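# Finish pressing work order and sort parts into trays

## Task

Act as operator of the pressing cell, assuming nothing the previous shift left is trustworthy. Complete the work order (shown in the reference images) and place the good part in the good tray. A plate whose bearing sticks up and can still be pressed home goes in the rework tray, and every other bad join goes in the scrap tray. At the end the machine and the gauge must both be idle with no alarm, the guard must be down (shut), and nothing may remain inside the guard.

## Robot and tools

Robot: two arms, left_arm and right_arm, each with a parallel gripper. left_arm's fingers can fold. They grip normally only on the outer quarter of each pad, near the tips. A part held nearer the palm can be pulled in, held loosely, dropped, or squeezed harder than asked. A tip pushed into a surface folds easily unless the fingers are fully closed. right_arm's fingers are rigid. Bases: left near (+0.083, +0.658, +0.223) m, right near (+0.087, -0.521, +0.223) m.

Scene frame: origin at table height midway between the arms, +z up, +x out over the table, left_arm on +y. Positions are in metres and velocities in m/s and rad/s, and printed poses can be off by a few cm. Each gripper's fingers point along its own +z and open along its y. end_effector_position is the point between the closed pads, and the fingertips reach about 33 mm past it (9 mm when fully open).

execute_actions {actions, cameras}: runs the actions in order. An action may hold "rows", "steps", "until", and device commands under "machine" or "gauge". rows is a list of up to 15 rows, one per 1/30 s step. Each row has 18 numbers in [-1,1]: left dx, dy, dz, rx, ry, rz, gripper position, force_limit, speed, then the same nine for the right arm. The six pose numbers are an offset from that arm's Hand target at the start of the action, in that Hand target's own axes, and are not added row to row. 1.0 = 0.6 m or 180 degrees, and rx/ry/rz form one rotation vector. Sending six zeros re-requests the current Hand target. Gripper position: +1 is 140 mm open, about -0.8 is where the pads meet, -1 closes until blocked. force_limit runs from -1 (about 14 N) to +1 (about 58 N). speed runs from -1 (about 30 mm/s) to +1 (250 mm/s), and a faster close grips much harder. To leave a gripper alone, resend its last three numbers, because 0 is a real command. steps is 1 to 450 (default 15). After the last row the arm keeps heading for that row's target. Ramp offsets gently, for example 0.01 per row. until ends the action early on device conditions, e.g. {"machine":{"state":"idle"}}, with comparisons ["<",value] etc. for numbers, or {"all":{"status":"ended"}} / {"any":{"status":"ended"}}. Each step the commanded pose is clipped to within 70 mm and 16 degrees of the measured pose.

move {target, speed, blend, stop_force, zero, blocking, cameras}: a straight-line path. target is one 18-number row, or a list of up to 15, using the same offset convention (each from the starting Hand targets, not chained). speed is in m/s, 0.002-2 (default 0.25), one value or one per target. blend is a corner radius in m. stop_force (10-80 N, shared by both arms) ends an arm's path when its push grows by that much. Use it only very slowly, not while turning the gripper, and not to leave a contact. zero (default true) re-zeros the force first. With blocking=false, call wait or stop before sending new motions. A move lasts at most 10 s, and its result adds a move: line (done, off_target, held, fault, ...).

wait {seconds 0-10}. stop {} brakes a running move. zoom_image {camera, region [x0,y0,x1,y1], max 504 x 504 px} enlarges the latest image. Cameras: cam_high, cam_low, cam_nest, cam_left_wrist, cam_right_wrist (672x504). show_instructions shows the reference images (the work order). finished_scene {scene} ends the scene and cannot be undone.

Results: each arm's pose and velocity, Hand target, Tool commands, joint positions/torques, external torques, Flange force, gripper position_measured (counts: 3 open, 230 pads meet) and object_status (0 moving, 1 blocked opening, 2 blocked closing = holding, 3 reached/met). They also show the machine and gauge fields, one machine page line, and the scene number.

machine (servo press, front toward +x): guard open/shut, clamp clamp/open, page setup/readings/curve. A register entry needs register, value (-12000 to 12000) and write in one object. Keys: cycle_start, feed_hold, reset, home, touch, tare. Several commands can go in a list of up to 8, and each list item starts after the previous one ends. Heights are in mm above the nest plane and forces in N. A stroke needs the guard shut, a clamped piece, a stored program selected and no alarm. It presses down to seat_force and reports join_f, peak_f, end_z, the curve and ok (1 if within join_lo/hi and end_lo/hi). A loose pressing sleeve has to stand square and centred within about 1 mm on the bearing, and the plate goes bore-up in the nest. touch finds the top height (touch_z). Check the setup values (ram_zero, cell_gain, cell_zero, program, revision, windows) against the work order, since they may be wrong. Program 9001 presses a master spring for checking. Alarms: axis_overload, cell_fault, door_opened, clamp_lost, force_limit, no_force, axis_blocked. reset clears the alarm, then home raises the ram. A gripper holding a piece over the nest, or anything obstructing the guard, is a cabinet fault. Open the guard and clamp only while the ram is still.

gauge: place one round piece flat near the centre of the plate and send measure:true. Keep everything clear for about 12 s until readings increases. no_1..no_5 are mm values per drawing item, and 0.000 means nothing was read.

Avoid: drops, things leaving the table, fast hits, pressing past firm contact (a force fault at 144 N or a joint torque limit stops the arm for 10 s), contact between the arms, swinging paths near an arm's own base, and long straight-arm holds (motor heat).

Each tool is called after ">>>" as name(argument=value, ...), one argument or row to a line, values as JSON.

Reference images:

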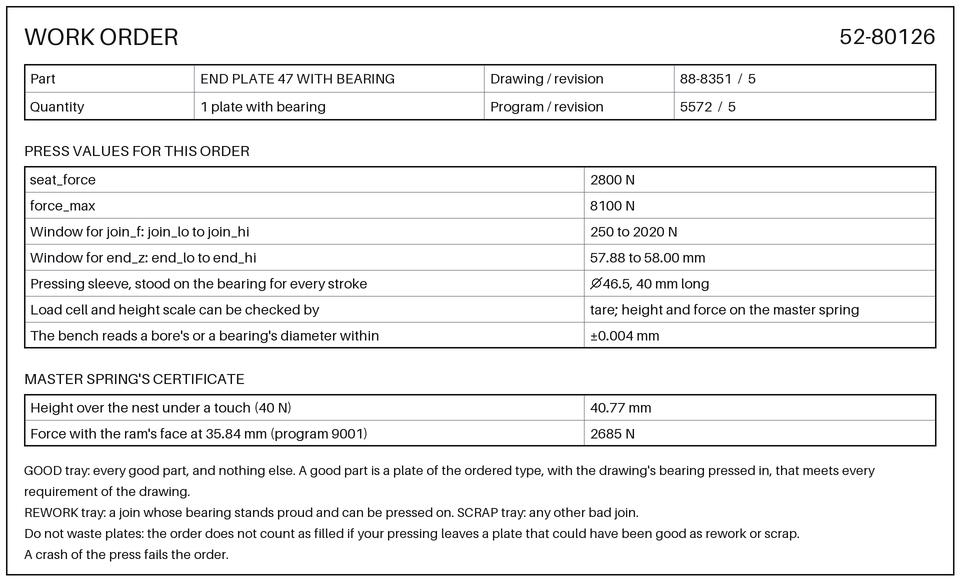

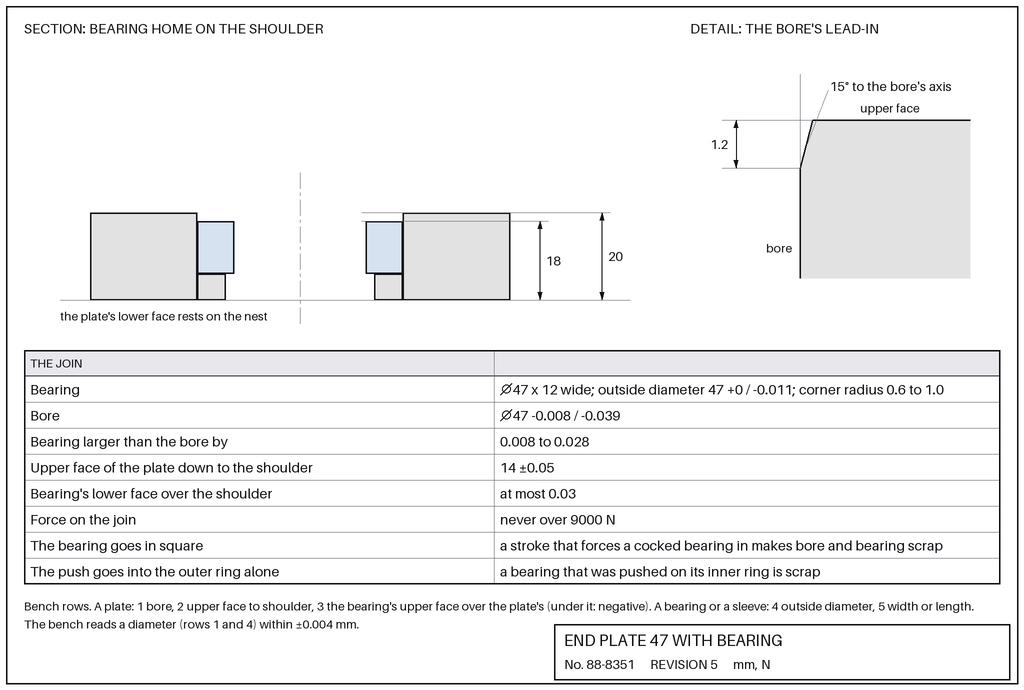

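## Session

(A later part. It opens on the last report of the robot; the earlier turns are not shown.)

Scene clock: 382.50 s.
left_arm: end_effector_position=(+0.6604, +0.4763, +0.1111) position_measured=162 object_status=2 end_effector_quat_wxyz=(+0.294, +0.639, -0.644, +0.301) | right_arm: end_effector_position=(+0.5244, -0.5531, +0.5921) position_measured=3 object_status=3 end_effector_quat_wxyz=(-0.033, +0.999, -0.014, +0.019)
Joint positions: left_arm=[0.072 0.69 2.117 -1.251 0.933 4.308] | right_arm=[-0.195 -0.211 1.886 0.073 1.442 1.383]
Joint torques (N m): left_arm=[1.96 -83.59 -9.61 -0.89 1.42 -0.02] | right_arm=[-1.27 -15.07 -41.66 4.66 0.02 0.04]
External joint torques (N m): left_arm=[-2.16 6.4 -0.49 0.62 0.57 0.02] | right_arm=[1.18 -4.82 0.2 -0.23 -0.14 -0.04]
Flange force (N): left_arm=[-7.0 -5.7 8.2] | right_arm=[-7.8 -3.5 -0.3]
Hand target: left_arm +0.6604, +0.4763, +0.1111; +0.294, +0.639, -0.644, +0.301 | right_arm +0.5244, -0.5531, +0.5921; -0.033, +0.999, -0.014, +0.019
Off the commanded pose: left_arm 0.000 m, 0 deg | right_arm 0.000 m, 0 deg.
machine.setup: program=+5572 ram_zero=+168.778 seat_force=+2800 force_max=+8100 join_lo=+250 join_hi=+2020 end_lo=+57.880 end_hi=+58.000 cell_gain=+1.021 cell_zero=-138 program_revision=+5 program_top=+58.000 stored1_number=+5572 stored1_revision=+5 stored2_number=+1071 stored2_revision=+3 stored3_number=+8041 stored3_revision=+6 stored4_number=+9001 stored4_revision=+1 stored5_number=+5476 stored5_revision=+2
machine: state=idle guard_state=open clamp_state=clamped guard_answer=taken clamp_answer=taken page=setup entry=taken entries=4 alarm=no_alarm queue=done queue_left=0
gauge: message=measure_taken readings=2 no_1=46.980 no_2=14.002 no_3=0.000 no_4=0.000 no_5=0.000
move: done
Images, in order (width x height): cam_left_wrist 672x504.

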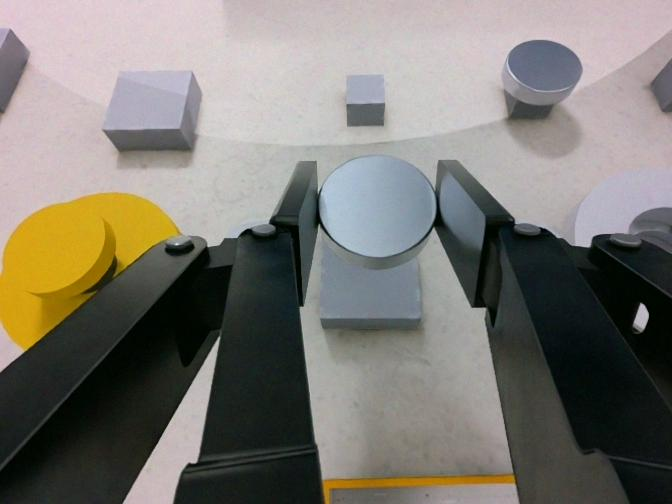

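>>> move(
  target=[
    [-0.0253,-0.1327,-0.1828,0.3827,0.0006,-0.3223,-1,0,-0.9,0,0,0,0,0,0,1,1,1],
    [-0.3097,-0.39,-0.3402,0.3827,0.0006,-0.3223,-1,0,-0.9,0,0,0,0,0,0,1,1,1],
  ],
  blend=[0.04,0],
  speed=[0.35,0.25],
  cameras=["cam_left_wrist"],
)

Scene clock: 391.03 s.
left_arm: end_effector_position=(+0.8948, +0.7518, +0.1036) position_measured=162 object_status=2 end_effector_quat_wxyz=(+0.000, +0.904, +0.000, +0.428) | right_arm: end_effector_position=(+0.5244, -0.5531, +0.5921) position_measured=3 object_status=3 end_effector_quat_wxyz=(-0.033, +0.999, -0.014, +0.019)
Joint positions: left_arm=[0.113 0.7 2.148 -2.994 0.593 4.658] | right_arm=[-0.195 -0.211 1.886 0.073 1.442 1.383]
Joint torques (N m): left_arm=[1.72 -88.32 -14.18 -1.99 1.65 -0.04] | right_arm=[-1.38 -15.06 -41.76 4.66 0.04 0.06]
External joint torques (N m): left_arm=[-1.88 6.8 0.31 0.68 0.55 0.04] | right_arm=[1.33 -4.9 0.24 -0.23 -0.17 -0.07]
Flange force (N): left_arm=[-8.4 1.2 10.5] | right_arm=[-8.0 -3.8 -0.2]
Hand target: left_arm +0.8948, +0.7519, +0.1036; +0.000, +0.904, +0.000, +0.428 | right_arm +0.5244, -0.5531, +0.5921; -0.033, +0.999, -0.014, +0.019
Off the commanded pose: left_arm 0.000 m, 0 deg | right_arm 0.000 m, 0 deg.
machine.setup: program=+5572 ram_zero=+168.778 seat_force=+2800 force_max=+8100 join_lo=+250 join_hi=+2020 end_lo=+57.880 end_hi=+58.000 cell_gain=+1.021 cell_zero=-138 program_revision=+5 program_top=+58.000 stored1_number=+5572 stored1_revision=+5 stored2_number=+1071 stored2_revision=+3 stored3_number=+8041 stored3_revision=+6 stored4_number=+9001 stored4_revision=+1 stored5_number=+5476 stored5_revision=+2
machine: state=idle guard_state=open clamp_state=clamped guard_answer=taken clamp_answer=taken page=setup entry=taken entries=4 alarm=no_alarm queue=done queue_left=0
gauge: message=measure_taken readings=2 no_1=46.980 no_2=14.002 no_3=0.000 no_4=0.000 no_5=0.000
move: done
Images, in order (width x height): cam_left_wrist 672x504.

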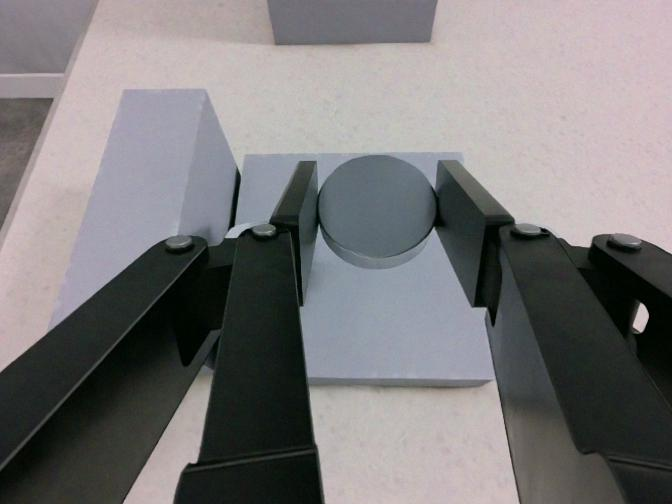

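>>> move(
  target=[
    [-0.0557,0,0.0467,0,0,0,-1,0,-0.9,0,0,0,0,0,0,1,1,1],
  ],
  speed=0.15,
)

>>> move(
  target=[
    [-0.0153,0,0.0129,0,0,0,-1,0,-0.9,0,0,0,0,0,0,1,1,1],
  ],
  speed=0.013,
  stop_force=12,
)

>>> execute_actions(
  actions=[
    {"rows":[[0,0,0,0,0,0,-0.05,0,-1,0,0,0,0,0,0,1,1,1]],"steps":40},
  ],
  cameras=["cam_left_wrist"],
)

>>> move(
  target=[
    [0,0,-0.15,0,0,0,-0.05,0,-1,0,0,0,0,0,0,1,1,1],
    [-0.08,0.2,-0.35,0,0,0,-0.05,0,-1,0,0,0,0,0,0,1,1,1],
  ],
  blend=[0.04,0],
  speed=[0.15,0.3],
)

>>> execute_actions(
  actions=[
    {"gauge":{"measure":true},"steps":400,"until":{"gauge":{"readings":[">=",3]}}},
  ],
  cameras=["cam_left_wrist"],
)

Scene clock: 398.27 s.
left_arm: end_effector_position=(+0.8953, +0.7519, +0.0600) position_measured=162 object_status=2 end_effector_quat_wxyz=(+0.000, +0.904, +0.000, +0.428) | right_arm: end_effector_position=(+0.5244, -0.5531, +0.5921) position_measured=3 object_status=3 end_effector_quat_wxyz=(-0.033, +0.999, -0.014, +0.019)
Joint positions: left_arm=[0.113 0.781 2.135 -3.007 0.66 4.674] | right_arm=[-0.195 -0.211 1.886 0.073 1.442 1.383]
Joint torques (N m): left_arm=[1.57 -92.01 -11 -1.69 1.7 0.03] | right_arm=[-1.59 -14.89 -41.74 4.67 0.02 0.07]
External joint torques (N m): left_arm=[-1.51 6.56 -0.31 0.64 0.51 -0.03] | right_arm=[1.45 -5.09 0.22 -0.25 -0.14 -0.07]
Flange force (N): left_arm=[-8.1 0.7 10.4] | right_arm=[-8.2 -4.1 -0.3]
Hand target: left_arm +0.8953, +0.7519, +0.0600; +0.000, +0.904, +0.000, +0.428 | right_arm +0.5244, -0.5531, +0.5921; -0.033, +0.999, -0.014, +0.019
Off the commanded pose: left_arm 0.000 m, 0 deg | right_arm 0.000 m, 0 deg.
machine.setup: program=+5572 ram_zero=+168.778 seat_force=+2800 force_max=+8100 join_lo=+250 join_hi=+2020 end_lo=+57.880 end_hi=+58.000 cell_gain=+1.021 cell_zero=-138 program_revision=+5 program_top=+58.000 stored1_number=+5572 stored1_revision=+5 stored2_number=+1071 stored2_revision=+3 stored3_number=+8041 stored3_revision=+6 stored4_number=+9001 stored4_revision=+1 stored5_number=+5476 stored5_revision=+2
machine: state=idle guard_state=open clamp_state=clamped guard_answer=taken clamp_answer=taken page=setup entry=taken entries=4 alarm=no_alarm queue=done queue_left=0
gauge: message=measure_taken readings=2 no_1=46.980 no_2=14.002 no_3=0.000 no_4=0.000 no_5=0.000
move: done

Scene clock: 399.50 s.
left_arm: end_effector_position=(+0.8955, +0.7519, +0.0542) position_measured=162 object_status=2 end_effector_quat_wxyz=(+0.000, +0.904, +0.000, +0.428) | right_arm: end_effector_position=(+0.5244, -0.5531, +0.5921) position_measured=3 object_status=3 end_effector_quat_wxyz=(-0.033, +0.999, -0.014, +0.019)
Joint positions: left_arm=[0.113 0.793 2.132 -3.009 0.67 4.676] | right_arm=[-0.195 -0.211 1.886 0.073 1.442 1.383]
Joint torques (N m): left_arm=[1.55 -74.89 -8.51 -1.7 -2.42 -0.2] | right_arm=[-1.55 -14.91 -41.72 4.67 0.03 0.02]
External joint torques (N m): left_arm=[-1.52 -10.73 -2.33 0.71 4.62 0.2] | right_arm=[1.42 -4.73 0.31 -0.25 -0.16 -0.03]
Flange force (N): left_arm=[5.5 2.1 -12.9] | right_arm=[-7.7 -4.1 0.0]
Hand target: left_arm +0.8955, +0.7519, +0.0541; +0.000, +0.904, +0.000, +0.428 (not the last commanded pose) | right_arm +0.5244, -0.5531, +0.5921; -0.033, +0.999, -0.014, +0.019
Off the commanded pose: left_arm 0.006 m, 0 deg | right_arm 0.000 m, 0 deg.
machine.setup: program=+5572 ram_zero=+168.778 seat_force=+2800 force_max=+8100 join_lo=+250 join_hi=+2020 end_lo=+57.880 end_hi=+58.000 cell_gain=+1.021 cell_zero=-138 program_revision=+5 program_top=+58.000 stored1_number=+5572 stored1_revision=+5 stored2_number=+1071 stored2_revision=+3 stored3_number=+8041 stored3_revision=+6 stored4_number=+9001 stored4_revision=+1 stored5_number=+5476 stored5_revision=+2
machine: state=idle guard_state=open clamp_state=clamped guard_answer=taken clamp_answer=taken page=setup entry=taken entries=4 alarm=no_alarm queue=done queue_left=0
gauge: message=measure_taken readings=2 no_1=46.980 no_2=14.002 no_3=0.000 no_4=0.000 no_5=0.000
move: contact (left_arm)

Scene clock: 401.03 s.
left_arm: end_effector_position=(+0.8955, +0.7519, +0.0541) position_measured=135 object_status=3 end_effector_quat_wxyz=(+0.000, +0.904, +0.000, +0.428) | right_arm: end_effector_position=(+0.5244, -0.5531, +0.5921) position_measured=3 object_status=3 end_effector_quat_wxyz=(-0.033, +0.999, -0.014, +0.019)
Joint positions: left_arm=[0.113 0.793 2.133 -3.009 0.67 4.676] | right_arm=[-0.195 -0.211 1.886 0.073 1.442 1.383]
Joint torques (N m): left_arm=[1.63 -91.66 -10.44 -1.58 1.4 0.01] | right_arm=[-1.4 -15.02 -41.8 4.68 0.05 0.05]
External joint torques (N m): left_arm=[-1.9 5.65 -0.48 0.59 0.81 -0.01] | right_arm=[1.36 -4.75 0.29 -0.24 -0.18 -0.06]
Flange force (N): left_arm=[-7.6 1.7 9.3] | right_arm=[-7.8 -3.9 -0.1]
Hand target: left_arm +0.8955, +0.7519, +0.0541; +0.000, +0.904, +0.000, +0.428 | right_arm +0.5244, -0.5531, +0.5921; -0.033, +0.999, -0.014, +0.019
Off the commanded pose: left_arm 0.000 m, 0 deg | right_arm 0.000 m, 0 deg.
machine.setup: program=+5572 ram_zero=+168.778 seat_force=+2800 force_max=+8100 join_lo=+250 join_hi=+2020 end_lo=+57.880 end_hi=+58.000 cell_gain=+1.021 cell_zero=-138 program_revision=+5 program_top=+58.000 stored1_number=+5572 stored1_revision=+5 stored2_number=+1071 stored2_revision=+3 stored3_number=+8041 stored3_revision=+6 stored4_number=+9001 stored4_revision=+1 stored5_number=+5476 stored5_revision=+2
machine: state=idle guard_state=open clamp_state=clamped guard_answer=taken clamp_answer=taken page=setup entry=taken entries=4 alarm=no_alarm queue=done queue_left=0
gauge: message=measure_taken readings=2 no_1=46.980 no_2=14.002 no_3=0.000 no_4=0.000 no_5=0.000
Images, in order (width x height): cam_left_wrist 672x504.

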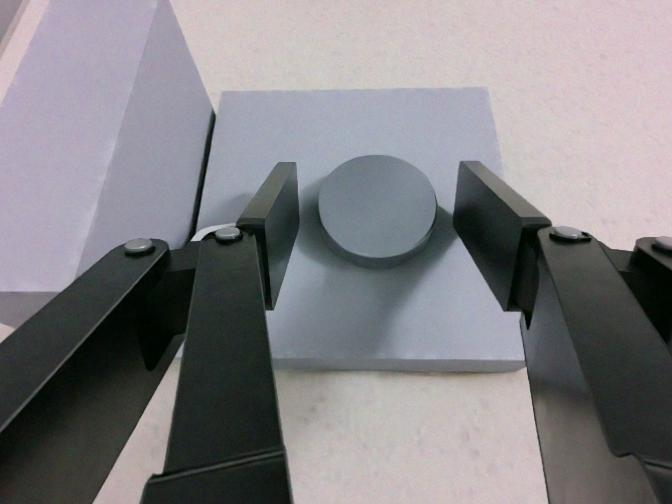

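Scene clock: 402.67 s.
left_arm: end_effector_position=(+0.7026, +0.6320, +0.1501) position_measured=135 object_status=3 end_effector_quat_wxyz=(+0.000, +0.904, +0.000, +0.428) | right_arm: end_effector_position=(+0.5244, -0.5531, +0.5921) position_measured=3 object_status=3 end_effector_quat_wxyz=(-0.033, +0.999, -0.014, +0.019)
Joint positions: left_arm=[-0.161 0.51 2.527 -3.325 0.781 4.737] | right_arm=[-0.195 -0.211 1.886 0.073 1.442 1.383]
Joint torques (N m): left_arm=[1.94 -63.95 -7.11 -1.03 1.35 -0.01] | right_arm=[-1.35 -14.88 -41.69 4.66 0.07 0.07]
External joint torques (N m): left_arm=[-1.89 5.23 -0.53 0.6 0.86 0.01] | right_arm=[1.3 -5.39 0.05 -0.21 -0.19 -0.07]
Flange force (N): left_arm=[-13.0 3.5 11.2] | right_arm=[-8.5 -3.8 -0.6]
Hand target: left_arm +0.7026, +0.6319, +0.1501; +0.000, +0.904, +0.000, +0.428 | right_arm +0.5244, -0.5531, +0.5921; -0.033, +0.999, -0.014, +0.019
Off the commanded pose: left_arm 0.000 m, 0 deg | right_arm 0.000 m, 0 deg.
machine.setup: program=+5572 ram_zero=+168.778 seat_force=+2800 force_max=+8100 join_lo=+250 join_hi=+2020 end_lo=+57.880 end_hi=+58.000 cell_gain=+1.021 cell_zero=-138 program_revision=+5 program_top=+58.000 stored1_number=+5572 stored1_revision=+5 stored2_number=+1071 stored2_revision=+3 stored3_number=+8041 stored3_revision=+6 stored4_number=+9001 stored4_revision=+1 stored5_number=+5476 stored5_revision=+2
machine: state=idle guard_state=open clamp_state=clamped guard_answer=taken clamp_answer=taken page=setup entry=taken entries=4 alarm=no_alarm queue=done queue_left=0
gauge: message=measure_taken readings=2 no_1=46.980 no_2=14.002 no_3=0.000 no_4=0.000 no_5=0.000
move: done

Scene clock: 414.87 s.
left_arm: end_effector_position=(+0.7026, +0.6319, +0.1501) position_measured=135 object_status=3 end_effector_quat_wxyz=(+0.000, +0.904, +0.000, +0.428) | right_arm: end_effector_position=(+0.5244, -0.5531, +0.5921) position_measured=3 object_status=3 end_effector_quat_wxyz=(-0.033, +0.999, -0.014, +0.019)
Joint positions: left_arm=[-0.161 0.51 2.527 -3.325 0.781 4.737] | right_arm=[-0.195 -0.211 1.886 0.073 1.442 1.383]
Joint torques (N m): left_arm=[1.94 -63.79 -7.17 -1.03 1.35 0.05] | right_arm=[-1.3 -15.14 -41.77 4.67 0.07 0.05]
External joint torques (N m): left_arm=[-2.15 5.01 -0.35 0.62 0.85 -0.05] | right_arm=[1.25 -4.34 0.33 -0.24 -0.2 -0.05]
Flange force (N): left_arm=[-12.8 4.1 10.5] | right_arm=[-7.1 -3.6 0.1]
Hand target: left_arm +0.7026, +0.6319, +0.1501; +0.000, +0.904, +0.000, +0.428 | right_arm +0.5244, -0.5531, +0.5921; -0.033, +0.999, -0.014, +0.019
Tool commands: left_gripper/position=-0.05 left_gripper/force_limit=+0.0 left_gripper/speed=-1.0 right_gripper/position=+1.0 right_gripper/force_limit=+1.0 right_gripper/speed=+1.0
Off the commanded pose: left_arm 0.000 m, 0 deg | right_arm 0.000 m, 0 deg.
machine.setup: program=+5572 ram_zero=+168.778 seat_force=+2800 force_max=+8100 join_lo=+250 join_hi=+2020 end_lo=+57.880 end_hi=+58.000 cell_gain=+1.021 cell_zero=-138 program_revision=+5 program_top=+58.000 stored1_number=+5572 stored1_revision=+5 stored2_number=+1071 stored2_revision=+3 stored3_number=+8041 stored3_revision=+6 stored4_number=+9001 stored4_revision=+1 stored5_number=+5476 stored5_revision=+2
machine: state=idle guard_state=open clamp_state=clamped guard_answer=taken clamp_answer=taken page=setup entry=taken entries=4 alarm=no_alarm queue=done queue_left=0
gauge: message=measure_taken readings=3 no_1=0.000 no_2=0.000 no_3=0.000 no_4=46.994 no_5=12.010
Images, in order (width x height): cam_left_wrist 672x504.

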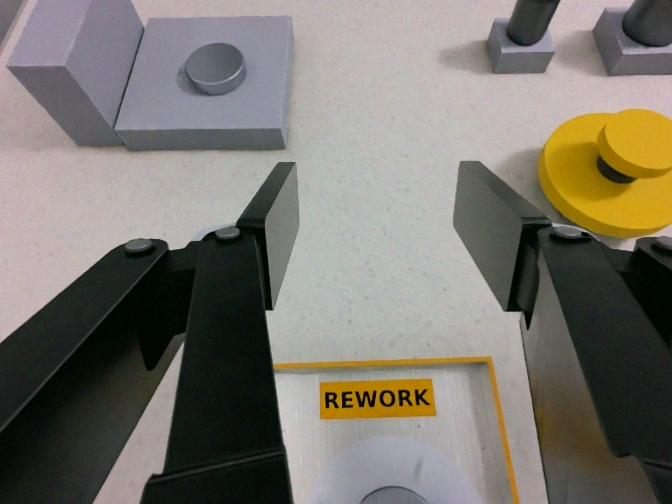

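>>> move(
  target=[
    [0.0902,-0.2,0.2275,0,0,0,-0.05,0,-1,0,0,0,0,0,0,1,1,1],
  ],
  speed=0.25,
)

Scene clock: 422.67 s.
left_arm: end_effector_position=(+0.8425, +0.7518, +0.1055) position_measured=135 object_status=3 end_effector_quat_wxyz=(+0.000, +0.904, +0.000, +0.428) | right_arm: end_effector_position=(+0.5244, -0.5531, +0.5921) position_measured=3 object_status=3 end_effector_quat_wxyz=(-0.033, +0.999, -0.014, +0.019)
Joint positions: left_arm=[0.124 0.671 2.247 -2.994 0.663 4.67] | right_arm=[-0.195 -0.211 1.886 0.073 1.442 1.383]
Joint torques (N m): left_arm=[0.56 -82.32 -10.75 -1.57 1.47 0] | right_arm=[-1.39 -15.04 -41.67 4.67 0.06 0.04]
External joint torques (N m): left_arm=[-0.7 5.37 -0.48 0.53 0.75 -0.01] | right_arm=[1.38 -4.45 0.33 -0.24 -0.18 -0.04]
Flange force (N): left_arm=[-7.8 -0.4 9.5] | right_arm=[-7.3 -3.9 0.1]
Hand target: left_arm +0.8425, +0.7519, +0.1055; +0.000, +0.904, +0.000, +0.428 | right_arm +0.5244, -0.5531, +0.5921; -0.033, +0.999, -0.014, +0.019
Off the commanded pose: left_arm 0.000 m, 0 deg | right_arm 0.000 m, 0 deg.
machine.setup: program=+5572 ram_zero=+168.778 seat_force=+2800 force_max=+8100 join_lo=+250 join_hi=+2020 end_lo=+57.880 end_hi=+58.000 cell_gain=+1.021 cell_zero=-138 program_revision=+5 program_top=+58.000 stored1_number=+5572 stored1_revision=+5 stored2_number=+1071 stored2_revision=+3 stored3_number=+8041 stored3_revision=+6 stored4_number=+9001 stored4_revision=+1 stored5_number=+5476 stored5_revision=+2
machine: state=idle guard_state=open clamp_state=clamped guard_answer=taken clamp_answer=taken page=setup entry=taken entries=4 alarm=no_alarm queue=done queue_left=0
gauge: message=measure_taken readings=3 no_1=0.000 no_2=0.000 no_3=0.000 no_4=46.994 no_5=12.010
move: done

>>> move(
  target=[
    [-0.0028,0,0.1177,0,0,0,-0.05,0,-1,0,0,0,0,0,0,1,1,1],
  ],
  speed=0.12,
)

>>> execute_actions(
  actions=[
    {"rows":[[0,0,0,0,0,0,-1,0,-0.9,0,0,0,0,0,0,1,1,1]],"steps":60},
  ],
)

>>> move(
  target=[
    [0.0766,0,-0.0643,0,0,0,-1,0,-0.9,0,0,0,0,0,0,1,1,1],
  ],
  speed=0.08,
  cameras=["cam_left_wrist"],
)

Scene clock: 426.77 s.
left_arm: end_effector_position=(+0.8961, +0.7519, +0.0594) position_measured=135 object_status=3 end_effector_quat_wxyz=(+0.000, +0.904, +0.000, +0.428) | right_arm: end_effector_position=(+0.5244, -0.5531, +0.5921) position_measured=3 object_status=3 end_effector_quat_wxyz=(-0.033, +0.999, -0.014, +0.019)
Joint positions: left_arm=[0.113 0.783 2.133 -3.008 0.661 4.674] | right_arm=[-0.195 -0.211 1.886 0.073 1.442 1.383]
Joint torques (N m): left_arm=[1.55 -91.5 -10.05 -1.68 1.44 -0.04] | right_arm=[-1.32 -14.88 -41.63 4.68 0.05 0.02]
External joint torques (N m): left_arm=[-2.02 6.2 -1.04 0.67 0.75 0.04] | right_arm=[1.25 -5.13 0.18 -0.25 -0.17 -0.02]
Flange force (N): left_arm=[-7.5 1.4 11.1] | right_arm=[-8.3 -3.8 -0.4]
Hand target: left_arm +0.8961, +0.7519, +0.0594; +0.000, +0.904, +0.000, +0.428 | right_arm +0.5244, -0.5531, +0.5921; -0.033, +0.999, -0.014, +0.019
Off the commanded pose: left_arm 0.000 m, 0 deg | right_arm 0.000 m, 0 deg.
machine.setup: program=+5572 ram_zero=+168.778 seat_force=+2800 force_max=+8100 join_lo=+250 join_hi=+2020 end_lo=+57.880 end_hi=+58.000 cell_gain=+1.021 cell_zero=-138 program_revision=+5 program_top=+58.000 stored1_number=+5572 stored1_revision=+5 stored2_number=+1071 stored2_revision=+3 stored3_number=+8041 stored3_revision=+6 stored4_number=+9001 stored4_revision=+1 stored5_number=+5476 stored5_revision=+2
machine: state=idle guard_state=open clamp_state=clamped guard_answer=taken clamp_answer=taken page=setup entry=taken entries=4 alarm=no_alarm queue=done queue_left=0
gauge: message=measure_taken readings=3 no_1=0.000 no_2=0.000 no_3=0.000 no_4=46.994 no_5=12.010
move: done

Scene clock: 428.97 s.
left_arm: end_effector_position=(+0.8961, +0.7519, +0.0594) position_measured=163 object_status=2 end_effector_quat_wxyz=(+0.000, +0.904, +0.000, +0.428) | right_arm: end_effector_position=(+0.5244, -0.5531, +0.5921) position_measured=3 object_status=3 end_effector_quat_wxyz=(-0.033, +0.999, -0.014, +0.019)
Joint positions: left_arm=[0.113 0.783 2.133 -3.008 0.661 4.674] | right_arm=[-0.195 -0.211 1.886 0.073 1.442 1.383]
Joint torques (N m): left_arm=[0.32 -82.51 -11.5 -1.53 -0.25 -0.02] | right_arm=[-1.14 -14.92 -41.71 4.66 0.07 0.03]
External joint torques (N m): left_arm=[-0.25 -3.11 0.18 0.48 2.46 0.02] | right_arm=[1.02 -4.51 0.24 -0.22 -0.2 -0.03]
Flange force (N): left_arm=[-1.5 0.1 -5.5] | right_arm=[-7.4 -3.1 -0.1]
Hand target: left_arm +0.8961, +0.7519, +0.0594; +0.000, +0.904, +0.000, +0.428 | right_arm +0.5244, -0.5531, +0.5921; -0.033, +0.999, -0.014, +0.019
Off the commanded pose: left_arm 0.000 m, 0 deg | right_arm 0.000 m, 0 deg.
machine.setup: program=+5572 ram_zero=+168.778 seat_force=+2800 force_max=+8100 join_lo=+250 join_hi=+2020 end_lo=+57.880 end_hi=+58.000 cell_gain=+1.021 cell_zero=-138 program_revision=+5 program_top=+58.000 stored1_number=+5572 stored1_revision=+5 stored2_number=+1071 stored2_revision=+3 stored3_number=+8041 stored3_revision=+6 stored4_number=+9001 stored4_revision=+1 stored5_number=+5476 stored5_revision=+2
machine: state=idle guard_state=open clamp_state=clamped guard_answer=taken clamp_answer=taken page=setup entry=taken entries=4 alarm=no_alarm queue=done queue_left=0
gauge: message=measure_taken readings=3 no_1=0.000 no_2=0.000 no_3=0.000 no_4=46.994 no_5=12.010

Scene clock: 430.00 s.
left_arm: end_effector_position=(+0.8954, +0.7519, +0.1194) position_measured=163 object_status=2 end_effector_quat_wxyz=(+0.000, +0.904, +0.000, +0.428) | right_arm: end_effector_position=(+0.5244, -0.5531, +0.5921) position_measured=3 object_status=3 end_effector_quat_wxyz=(-0.033, +0.999, -0.014, +0.019)
Joint positions: left_arm=[0.113 0.672 2.15 -2.988 0.568 4.651] | right_arm=[-0.195 -0.211 1.886 0.073 1.442 1.383]
Joint torques (N m): left_arm=[1.52 -86.85 -14.89 -2.06 1.61 -0.01] | right_arm=[-1.29 -15.18 -41.77 4.67 0.05 0.06]
External joint torques (N m): left_arm=[-1.77 6.13 -0.22 0.61 0.6 0.01] | right_arm=[1.3 -5.06 0.25 -0.23 -0.17 -0.07]
Flange force (N): left_arm=[-7.0 0.9 10.4] | right_arm=[-8.3 -3.8 -0.2]
Hand target: left_arm +0.8954, +0.7519, +0.1194; +0.000, +0.904, +0.000, +0.428 | right_arm +0.5244, -0.5531, +0.5921; -0.033, +0.999, -0.014, +0.019
Off the commanded pose: left_arm 0.000 m, 0 deg | right_arm 0.000 m, 0 deg.
machine.setup: program=+5572 ram_zero=+168.778 seat_force=+2800 force_max=+8100 join_lo=+250 join_hi=+2020 end_lo=+57.880 end_hi=+58.000 cell_gain=+1.021 cell_zero=-138 program_revision=+5 program_top=+58.000 stored1_number=+5572 stored1_revision=+5 stored2_number=+1071 stored2_revision=+3 stored3_number=+8041 stored3_revision=+6 stored4_number=+9001 stored4_revision=+1 stored5_number=+5476 stored5_revision=+2
machine: state=idle guard_state=open clamp_state=clamped guard_answer=taken clamp_answer=taken page=setup entry=taken entries=4 alarm=no_alarm queue=done queue_left=0
gauge: message=measure_taken readings=3 no_1=0.000 no_2=0.000 no_3=0.000 no_4=46.994 no_5=12.010
move: done
Images, in order (width x height): cam_left_wrist 672x504.

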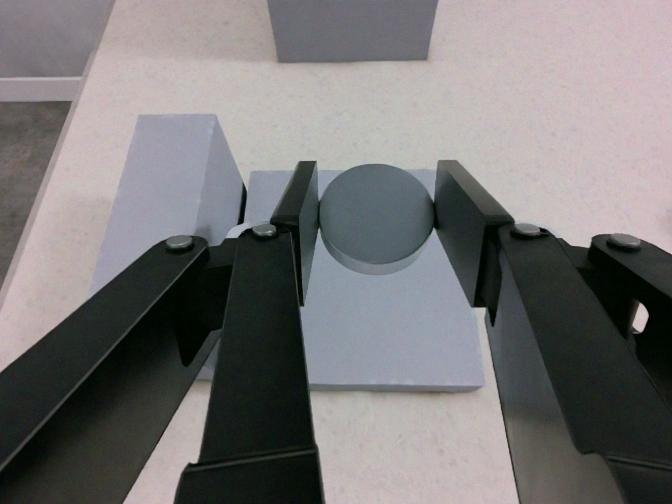

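>>> move(
  target=[
    [-0.0483,0.2532,-0.1887,0,0,0,-1,0,-0.9,0,0,0,0,0,0,1,1,1],
    [-0.0983,0.4865,-0.4297,-0.1915,0,0.1612,-1,0,-0.9,0,0,0,0,0,0,1,1,1],
    [-0.1455,0.7198,-0.5273,-0.383,0,0.3223,-1,0,-0.9,0,0,0,0,0,0,1,1,1],
  ],
  blend=[0.05,0.04,0],
  speed=[0.3,0.3,0.3],
)

Scene clock: 437.83 s.
left_arm: end_effector_position=(+0.5952, +0.3201, +0.2523) position_measured=163 object_status=2 end_effector_quat_wxyz=(+0.294, +0.638, -0.644, +0.302) | right_arm: end_effector_position=(+0.5244, -0.5531, +0.5921) position_measured=3 object_status=3 end_effector_quat_wxyz=(-0.033, +0.999, -0.014, +0.019)
Joint positions: left_arm=[-0.223 0.387 2.228 -1.35 0.866 4.034] | right_arm=[-0.195 -0.211 1.886 0.073 1.442 1.383]
Joint torques (N m): left_arm=[1.49 -63.31 -17.7 -1.24 1.15 -0.01] | right_arm=[-1.21 -15.1 -41.66 4.68 0.04 0.05]
External joint torques (N m): left_arm=[-1.55 5.39 -0.69 0.66 0.52 0] | right_arm=[1.28 -4.97 0.17 -0.24 -0.16 -0.05]
Flange force (N): left_arm=[-4.4 -6.8 7.2] | right_arm=[-8.0 -3.7 -0.3]
Hand target: left_arm +0.5952, +0.3200, +0.2523; +0.294, +0.638, -0.644, +0.302 | right_arm +0.5244, -0.5531, +0.5921; -0.033, +0.999, -0.014, +0.019
Off the commanded pose: left_arm 0.000 m, 0 deg | right_arm 0.000 m, 0 deg.
machine.setup: program=+5572 ram_zero=+168.778 seat_force=+2800 force_max=+8100 join_lo=+250 join_hi=+2020 end_lo=+57.880 end_hi=+58.000 cell_gain=+1.021 cell_zero=-138 program_revision=+5 program_top=+58.000 stored1_number=+5572 stored1_revision=+5 stored2_number=+1071 stored2_revision=+3 stored3_number=+8041 stored3_revision=+6 stored4_number=+9001 stored4_revision=+1 stored5_number=+5476 stored5_revision=+2
machine: state=idle guard_state=open clamp_state=clamped guard_answer=taken clamp_answer=taken page=setup entry=taken entries=4 alarm=no_alarm queue=done queue_left=0
gauge: message=measure_taken readings=3 no_1=0.000 no_2=0.000 no_3=0.000 no_4=46.994 no_5=12.010
move: done

>>> move(
  target=[
    [0.004,-0.008,0.1273,0,0,0,-1,0,-0.9,0,0,0,0,0,0,1,1,1],
    [0.2518,-0.0088,0.4383,0,0,0,-1,0,-0.9,0,0,0,0,0,0,1,1,1],
  ],
  blend=[0.02,0],
  speed=[0.2,0.15],
  cameras=["cam_nest"],
)

Scene clock: 443.33 s.
left_arm: end_effector_position=(+0.6006, +0.0216, +0.1986) position_measured=163 object_status=2 end_effector_quat_wxyz=(+0.294, +0.638, -0.644, +0.302) | right_arm: end_effector_position=(+0.5244, -0.5531, +0.5921) position_measured=3 object_status=3 end_effector_quat_wxyz=(-0.033, +0.999, -0.014, +0.019)
Joint positions: left_arm=[-0.686 0.595 1.996 -1.713 0.632 3.986] | right_arm=[-0.195 -0.211 1.886 0.073 1.442 1.383]
Joint torques (N m): left_arm=[1.89 -85.37 -19.75 -1.94 0.99 -0.05] | right_arm=[-1.44 -15.03 -41.69 4.65 0.04 0.06]
External joint torques (N m): left_arm=[-1.81 6.25 -0.4 0.74 0.6 0.05] | right_arm=[1.34 -4.81 0.16 -0.21 -0.17 -0.06]
Flange force (N): left_arm=[-2.7 -5.2 9.4] | right_arm=[-7.7 -3.8 -0.3]
Hand target: left_arm +0.6006, +0.0216, +0.1986; +0.294, +0.638, -0.644, +0.302 | right_arm +0.5244, -0.5531, +0.5921; -0.033, +0.999, -0.014, +0.019
Off the commanded pose: left_arm 0.000 m, 0 deg | right_arm 0.000 m, 0 deg.
machine.setup: program=+5572 ram_zero=+168.778 seat_force=+2800 force_max=+8100 join_lo=+250 join_hi=+2020 end_lo=+57.880 end_hi=+58.000 cell_gain=+1.021 cell_zero=-138 program_revision=+5 program_top=+58.000 stored1_number=+5572 stored1_revision=+5 stored2_number=+1071 stored2_revision=+3 stored3_number=+8041 stored3_revision=+6 stored4_number=+9001 stored4_revision=+1 stored5_number=+5476 stored5_revision=+2
machine: state=idle guard_state=open clamp_state=clamped guard_answer=taken clamp_answer=taken page=setup entry=taken entries=4 alarm=no_alarm queue=done queue_left=0
gauge: message=measure_taken readings=3 no_1=0.000 no_2=0.000 no_3=0.000 no_4=46.994 no_5=12.010
move: done
Images, in order (width x height): cam_nest 672x504.

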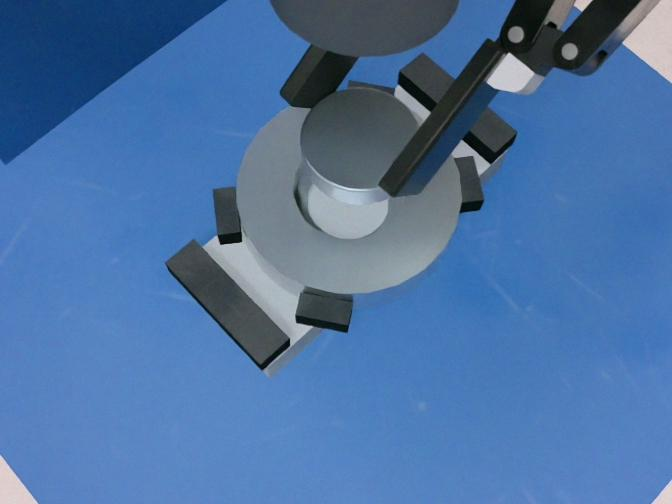

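>>> zoom_image(
  camera="cam_nest",
  region=[220, 60, 480, 260],
)

Scaled by 1.938 from the camera's 672x504 image, which has a finer 960x720 frame.

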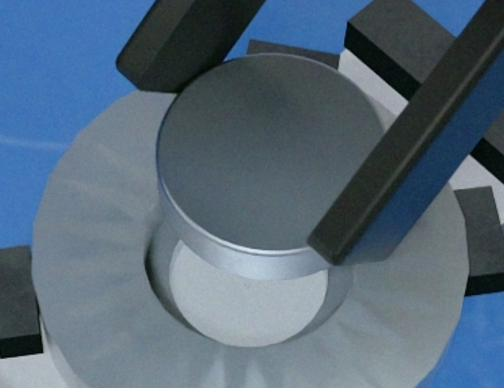

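>>> wait(
  seconds=0.1,
  cameras=["cam_left_wrist"],
)

Scene clock: 468.03 s.
left_arm: end_effector_position=(+0.6006, +0.0216, +0.1986) position_measured=163 object_status=2 end_effector_quat_wxyz=(+0.294, +0.638, -0.644, +0.302) | right_arm: end_effector_position=(+0.5244, -0.5531, +0.5921) position_measured=3 object_status=3 end_effector_quat_wxyz=(-0.033, +0.999, -0.014, +0.019)
Joint positions: left_arm=[-0.686 0.595 1.996 -1.713 0.632 3.986] | right_arm=[-0.195 -0.211 1.886 0.073 1.442 1.383]
Joint torques (N m): left_arm=[1.58 -85.44 -19.63 -1.91 1.03 0.04] | right_arm=[-1.39 -14.92 -41.72 4.67 0.05 0.05]
External joint torques (N m): left_arm=[-1.38 6.08 -0.59 0.72 0.57 -0.04] | right_arm=[1.37 -5.03 0.21 -0.24 -0.17 -0.05]
Flange force (N): left_arm=[-2.5 -5.8 8.9] | right_arm=[-8.1 -4.0 -0.3]
Hand target: left_arm +0.6006, +0.0216, +0.1986; +0.294, +0.638, -0.644, +0.302 | right_arm +0.5244, -0.5531, +0.5921; -0.033, +0.999, -0.014, +0.019
Tool commands: left_gripper/position=-1.0 left_gripper/force_limit=+0.0 left_gripper/speed=-0.9 right_gripper/position=+1.0 right_gripper/force_limit=+1.0 right_gripper/speed=+1.0
Off the commanded pose: left_arm 0.000 m, 0 deg | right_arm 0.000 m, 0 deg.
machine.setup: program=+5572 ram_zero=+168.778 seat_force=+2800 force_max=+8100 join_lo=+250 join_hi=+2020 end_lo=+57.880 end_hi=+58.000 cell_gain=+1.021 cell_zero=-138 program_revision=+5 program_top=+58.000 stored1_number=+5572 stored1_revision=+5 stored2_number=+1071 stored2_revision=+3 stored3_number=+8041 stored3_revision=+6 stored4_number=+9001 stored4_revision=+1 stored5_number=+5476 stored5_revision=+2
machine: state=idle guard_state=open clamp_state=clamped guard_answer=taken clamp_answer=taken page=setup entry=taken entries=4 alarm=no_alarm queue=done queue_left=0
gauge: message=measure_taken readings=3 no_1=0.000 no_2=0.000 no_3=0.000 no_4=46.994 no_5=12.010
wait: 0.10 s; at rest from the start
Images, in order (width x height): cam_left_wrist 672x504.

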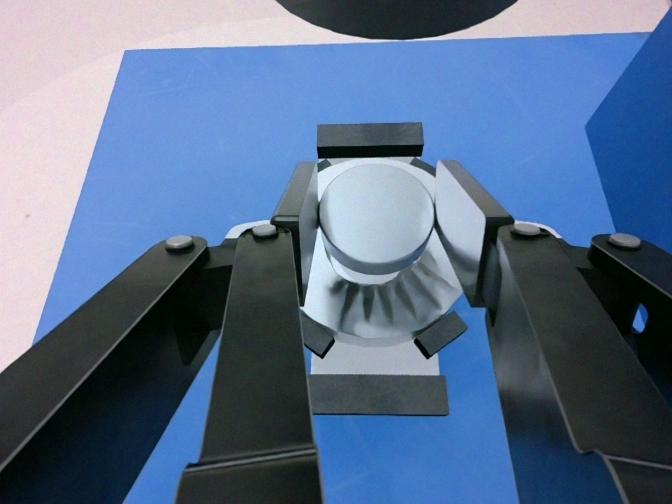

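>>> move(
  target=[
    [-0.0268,0,0.0225,0,0,0,-1,0,-0.9,0,0,0,0,0,0,1,1,1],
  ],
  speed=0.05,
  cameras=["cam_nest","cam_left_wrist"],
)

>>> zoom_image(
  camera="cam_nest",
  region=[220, 70, 480, 270],
)

>>> zoom_image(
  camera="cam_left_wrist",
  region=[270, 130, 490, 360],
)

Scene clock: 477.77 s.
left_arm: end_effector_position=(+0.6009, +0.0216, +0.1776) position_measured=163 object_status=2 end_effector_quat_wxyz=(+0.294, +0.638, -0.644, +0.302) | right_arm: end_effector_position=(+0.5244, -0.5531, +0.5921) position_measured=3 object_status=3 end_effector_quat_wxyz=(-0.033, +0.999, -0.014, +0.019)
Joint positions: left_arm=[-0.685 0.627 1.997 -1.758 0.637 4.041] | right_arm=[-0.195 -0.211 1.886 0.073 1.442 1.383]
Joint torques (N m): left_arm=[1.36 -86.79 -18.54 -1.93 1.07 -0.05] | right_arm=[-1.47 -14.87 -41.76 4.66 0.03 0.02]
External joint torques (N m): left_arm=[-1.31 6.23 -0.4 0.7 0.61 0.05] | right_arm=[1.56 -4.93 0.27 -0.21 -0.15 -0.02]
Flange force (N): left_arm=[-3.5 -5.3 9.0] | right_arm=[-8.0 -4.5 -0.1]
Hand target: left_arm +0.6009, +0.0216, +0.1776; +0.294, +0.638, -0.644, +0.302 | right_arm +0.5244, -0.5531, +0.5921; -0.033, +0.999, -0.014, +0.019
Off the commanded pose: left_arm 0.000 m, 0 deg | right_arm 0.000 m, 0 deg.
machine.setup: program=+5572 ram_zero=+168.778 seat_force=+2800 force_max=+8100 join_lo=+250 join_hi=+2020 end_lo=+57.880 end_hi=+58.000 cell_gain=+1.021 cell_zero=-138 program_revision=+5 program_top=+58.000 stored1_number=+5572 stored1_revision=+5 stored2_number=+1071 stored2_revision=+3 stored3_number=+8041 stored3_revision=+6 stored4_number=+9001 stored4_revision=+1 stored5_number=+5476 stored5_revision=+2
machine: state=idle guard_state=open clamp_state=clamped guard_answer=taken clamp_answer=taken page=setup entry=taken entries=4 alarm=no_alarm queue=done queue_left=0
gauge: message=measure_taken readings=3 no_1=0.000 no_2=0.000 no_3=0.000 no_4=46.994 no_5=12.010
move: done
Images, in order (width x height): cam_nest 672x504, cam_left_wrist 672x504.

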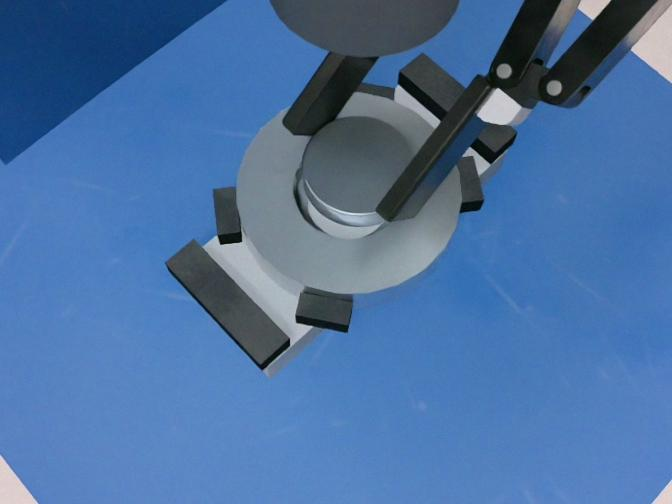

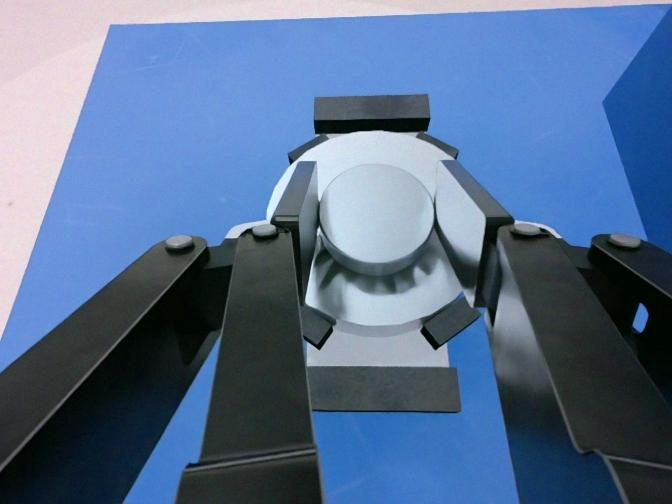

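Scaled by 1.938 from the camera's 672x504 image, which has a finer 960x720 frame.

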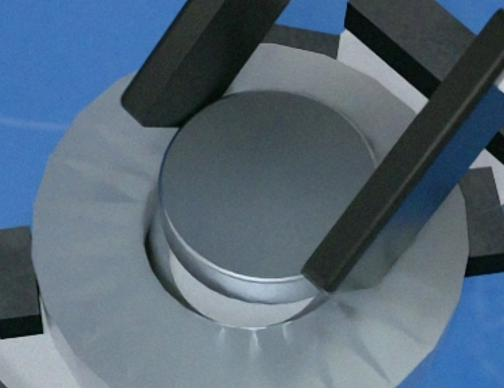

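Scaled by 2.191 from the camera's 672x504 image, which has a finer 960x720 frame.

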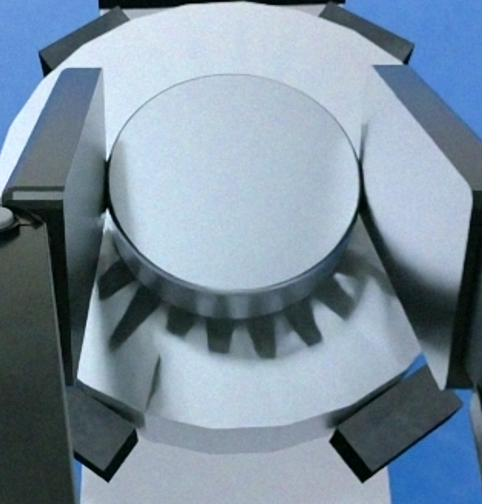

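>>> move(
  target=[
    [0.0056,0,0.0066,0,0,0,-1,0,-0.9,0,0,0,0,0,0,1,1,1],
  ],
  speed=0.02,
  cameras=["cam_nest","cam_left_wrist"],
)

>>> zoom_image(
  camera="cam_nest",
  region=[220, 70, 480, 270],
)

Scene clock: 489.67 s.
left_arm: end_effector_position=(+0.6009, +0.0164, +0.1776) position_measured=163 object_status=2 end_effector_quat_wxyz=(+0.294, +0.638, -0.644, +0.302) | right_arm: end_effector_position=(+0.5244, -0.5531, +0.5921) position_measured=3 object_status=3 end_effector_quat_wxyz=(-0.033, +0.999, -0.014, +0.019)
Joint positions: left_arm=[-0.692 0.63 1.991 -1.759 0.633 4.036] | right_arm=[-0.195 -0.211 1.886 0.073 1.442 1.383]
Joint torques (N m): left_arm=[1.93 -87.64 -18.58 -1.94 1.04 -0.01] | right_arm=[-1.28 -15.04 -41.71 4.68 0.08 0.05]
External joint torques (N m): left_arm=[-1.6 6.81 -0.46 0.71 0.62 0.01] | right_arm=[0.99 -4.17 0.42 -0.27 -0.21 -0.06]
Flange force (N): left_arm=[-3.5 -5.6 10.1] | right_arm=[-7.1 -2.9 0.3]
Hand target: left_arm +0.6009, +0.0164, +0.1776; +0.294, +0.638, -0.644, +0.302 | right_arm +0.5244, -0.5531, +0.5921; -0.033, +0.999, -0.014, +0.019
Off the commanded pose: left_arm 0.000 m, 0 deg | right_arm 0.000 m, 0 deg.
machine.setup: program=+5572 ram_zero=+168.778 seat_force=+2800 force_max=+8100 join_lo=+250 join_hi=+2020 end_lo=+57.880 end_hi=+58.000 cell_gain=+1.021 cell_zero=-138 program_revision=+5 program_top=+58.000 stored1_number=+5572 stored1_revision=+5 stored2_number=+1071 stored2_revision=+3 stored3_number=+8041 stored3_revision=+6 stored4_number=+9001 stored4_revision=+1 stored5_number=+5476 stored5_revision=+2
machine: state=idle guard_state=open clamp_state=clamped guard_answer=taken clamp_answer=taken page=setup entry=taken entries=4 alarm=no_alarm queue=done queue_left=0
gauge: message=measure_taken readings=3 no_1=0.000 no_2=0.000 no_3=0.000 no_4=46.994 no_5=12.010
move: done
Images, in order (width x height): cam_nest 672x504, cam_left_wrist 672x504.

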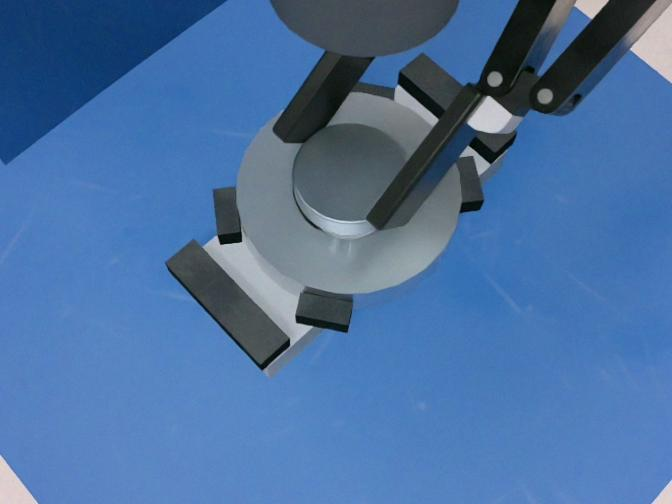

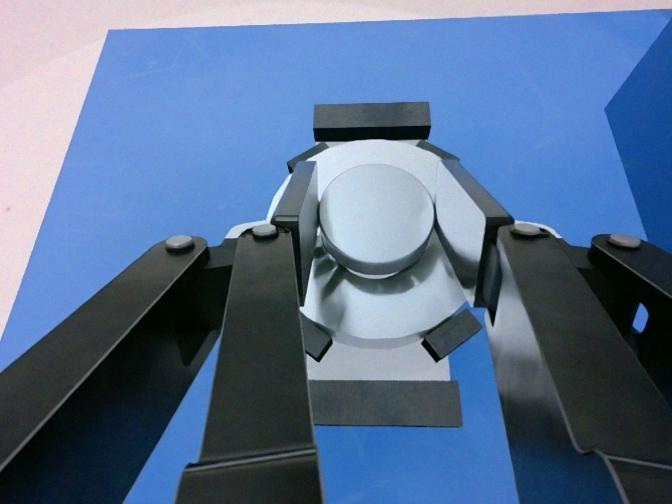

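Scaled by 1.938 from the camera's 672x504 image, which has a finer 960x720 frame.

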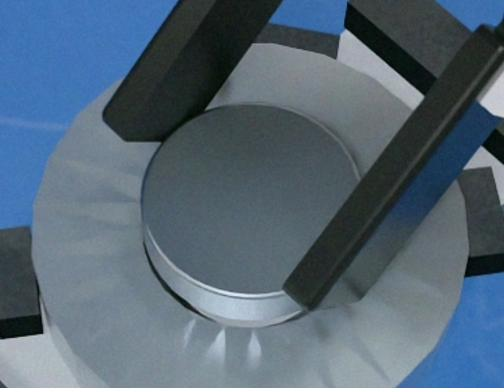

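>>> execute_actions(
  actions=[],
  cameras=["cam_nest","cam_left_wrist"],
)

>>> zoom_image(
  camera="cam_nest",
  region=[270, 110, 430, 250],
)

Scene clock: 514.57 s.
left_arm: end_effector_position=(+0.6009, +0.0164, +0.1776) position_measured=163 object_status=2 end_effector_quat_wxyz=(+0.294, +0.638, -0.644, +0.302) | right_arm: end_effector_position=(+0.5244, -0.5531, +0.5921) position_measured=3 object_status=3 end_effector_quat_wxyz=(-0.033, +0.999, -0.014, +0.019)
Joint positions: left_arm=[-0.692 0.63 1.991 -1.759 0.633 4.036] | right_arm=[-0.195 -0.211 1.886 0.073 1.442 1.383]
Joint velocities: within noise
Joint torques (N m): left_arm=[1.72 -87.32 -18.51 -1.96 1.11 -0.03] | right_arm=[-1.41 -14.97 -41.74 4.65 0.05 0.05]
External joint torques (N m): left_arm=[-1.51 6.01 -0.58 0.72 0.57 0.02] | right_arm=[1.35 -4.78 0.37 -0.22 -0.17 -0.05]
Flange force (N): left_arm=[-2.8 -5.3 9.0] | right_arm=[-7.9 -3.9 0.1]
Hand target: left_arm +0.6009, +0.0164, +0.1776; +0.294, +0.638, -0.644, +0.302 | right_arm +0.5244, -0.5531, +0.5921; -0.033, +0.999, -0.014, +0.019
Tool commands: left_gripper/position=-1.0 left_gripper/force_limit=+0.0 left_gripper/speed=-0.9 right_gripper/position=+1.0 right_gripper/force_limit=+1.0 right_gripper/speed=+1.0
Off the commanded pose: left_arm 0.000 m, 0 deg | right_arm 0.000 m, 0 deg.
machine.setup: program=+5572 ram_zero=+168.778 seat_force=+2800 force_max=+8100 join_lo=+250 join_hi=+2020 end_lo=+57.880 end_hi=+58.000 cell_gain=+1.021 cell_zero=-138 program_revision=+5 program_top=+58.000 stored1_number=+5572 stored1_revision=+5 stored2_number=+1071 stored2_revision=+3 stored3_number=+8041 stored3_revision=+6 stored4_number=+9001 stored4_revision=+1 stored5_number=+5476 stored5_revision=+2
machine: state=idle guard_state=open clamp_state=clamped guard_answer=taken clamp_answer=taken page=setup entry=taken entries=4 alarm=no_alarm queue=done queue_left=0
gauge: message=measure_taken readings=3 no_1=0.000 no_2=0.000 no_3=0.000 no_4=46.994 no_5=12.010
Images, in order (width x height): cam_nest 672x504, cam_left_wrist 672x504.

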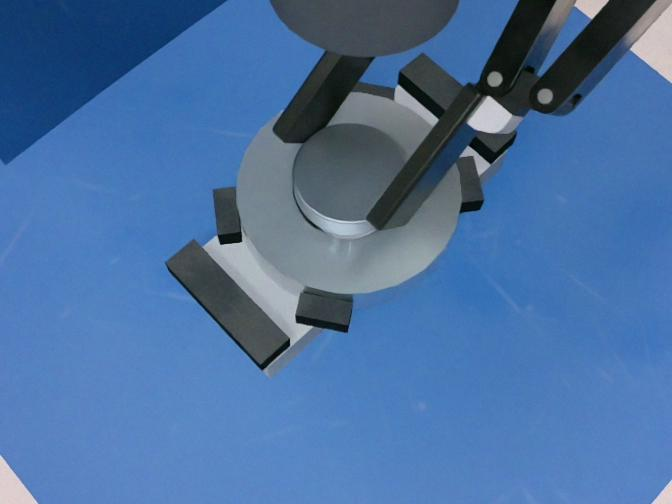

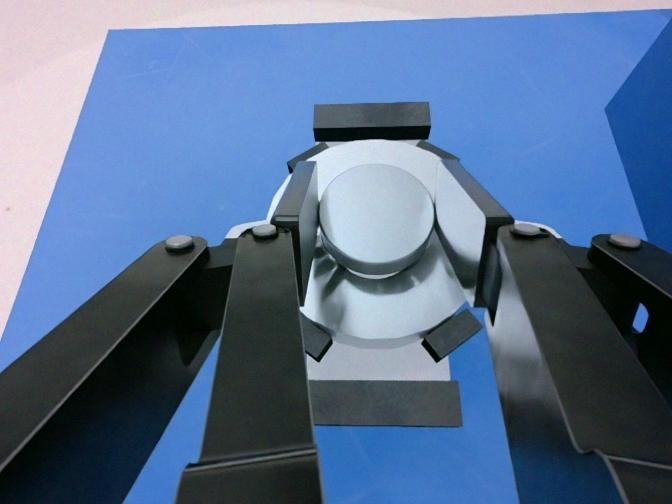

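Scaled by 3.150 from the camera's 672x504 image, which has a finer 960x720 frame.

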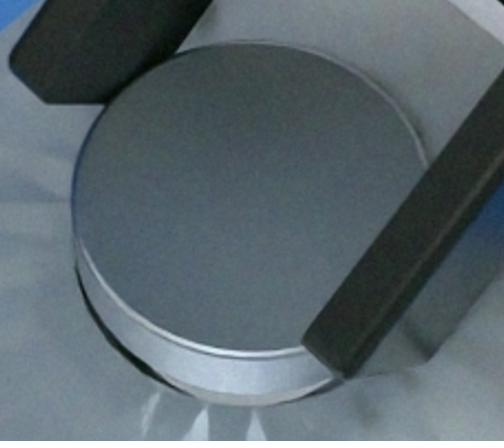

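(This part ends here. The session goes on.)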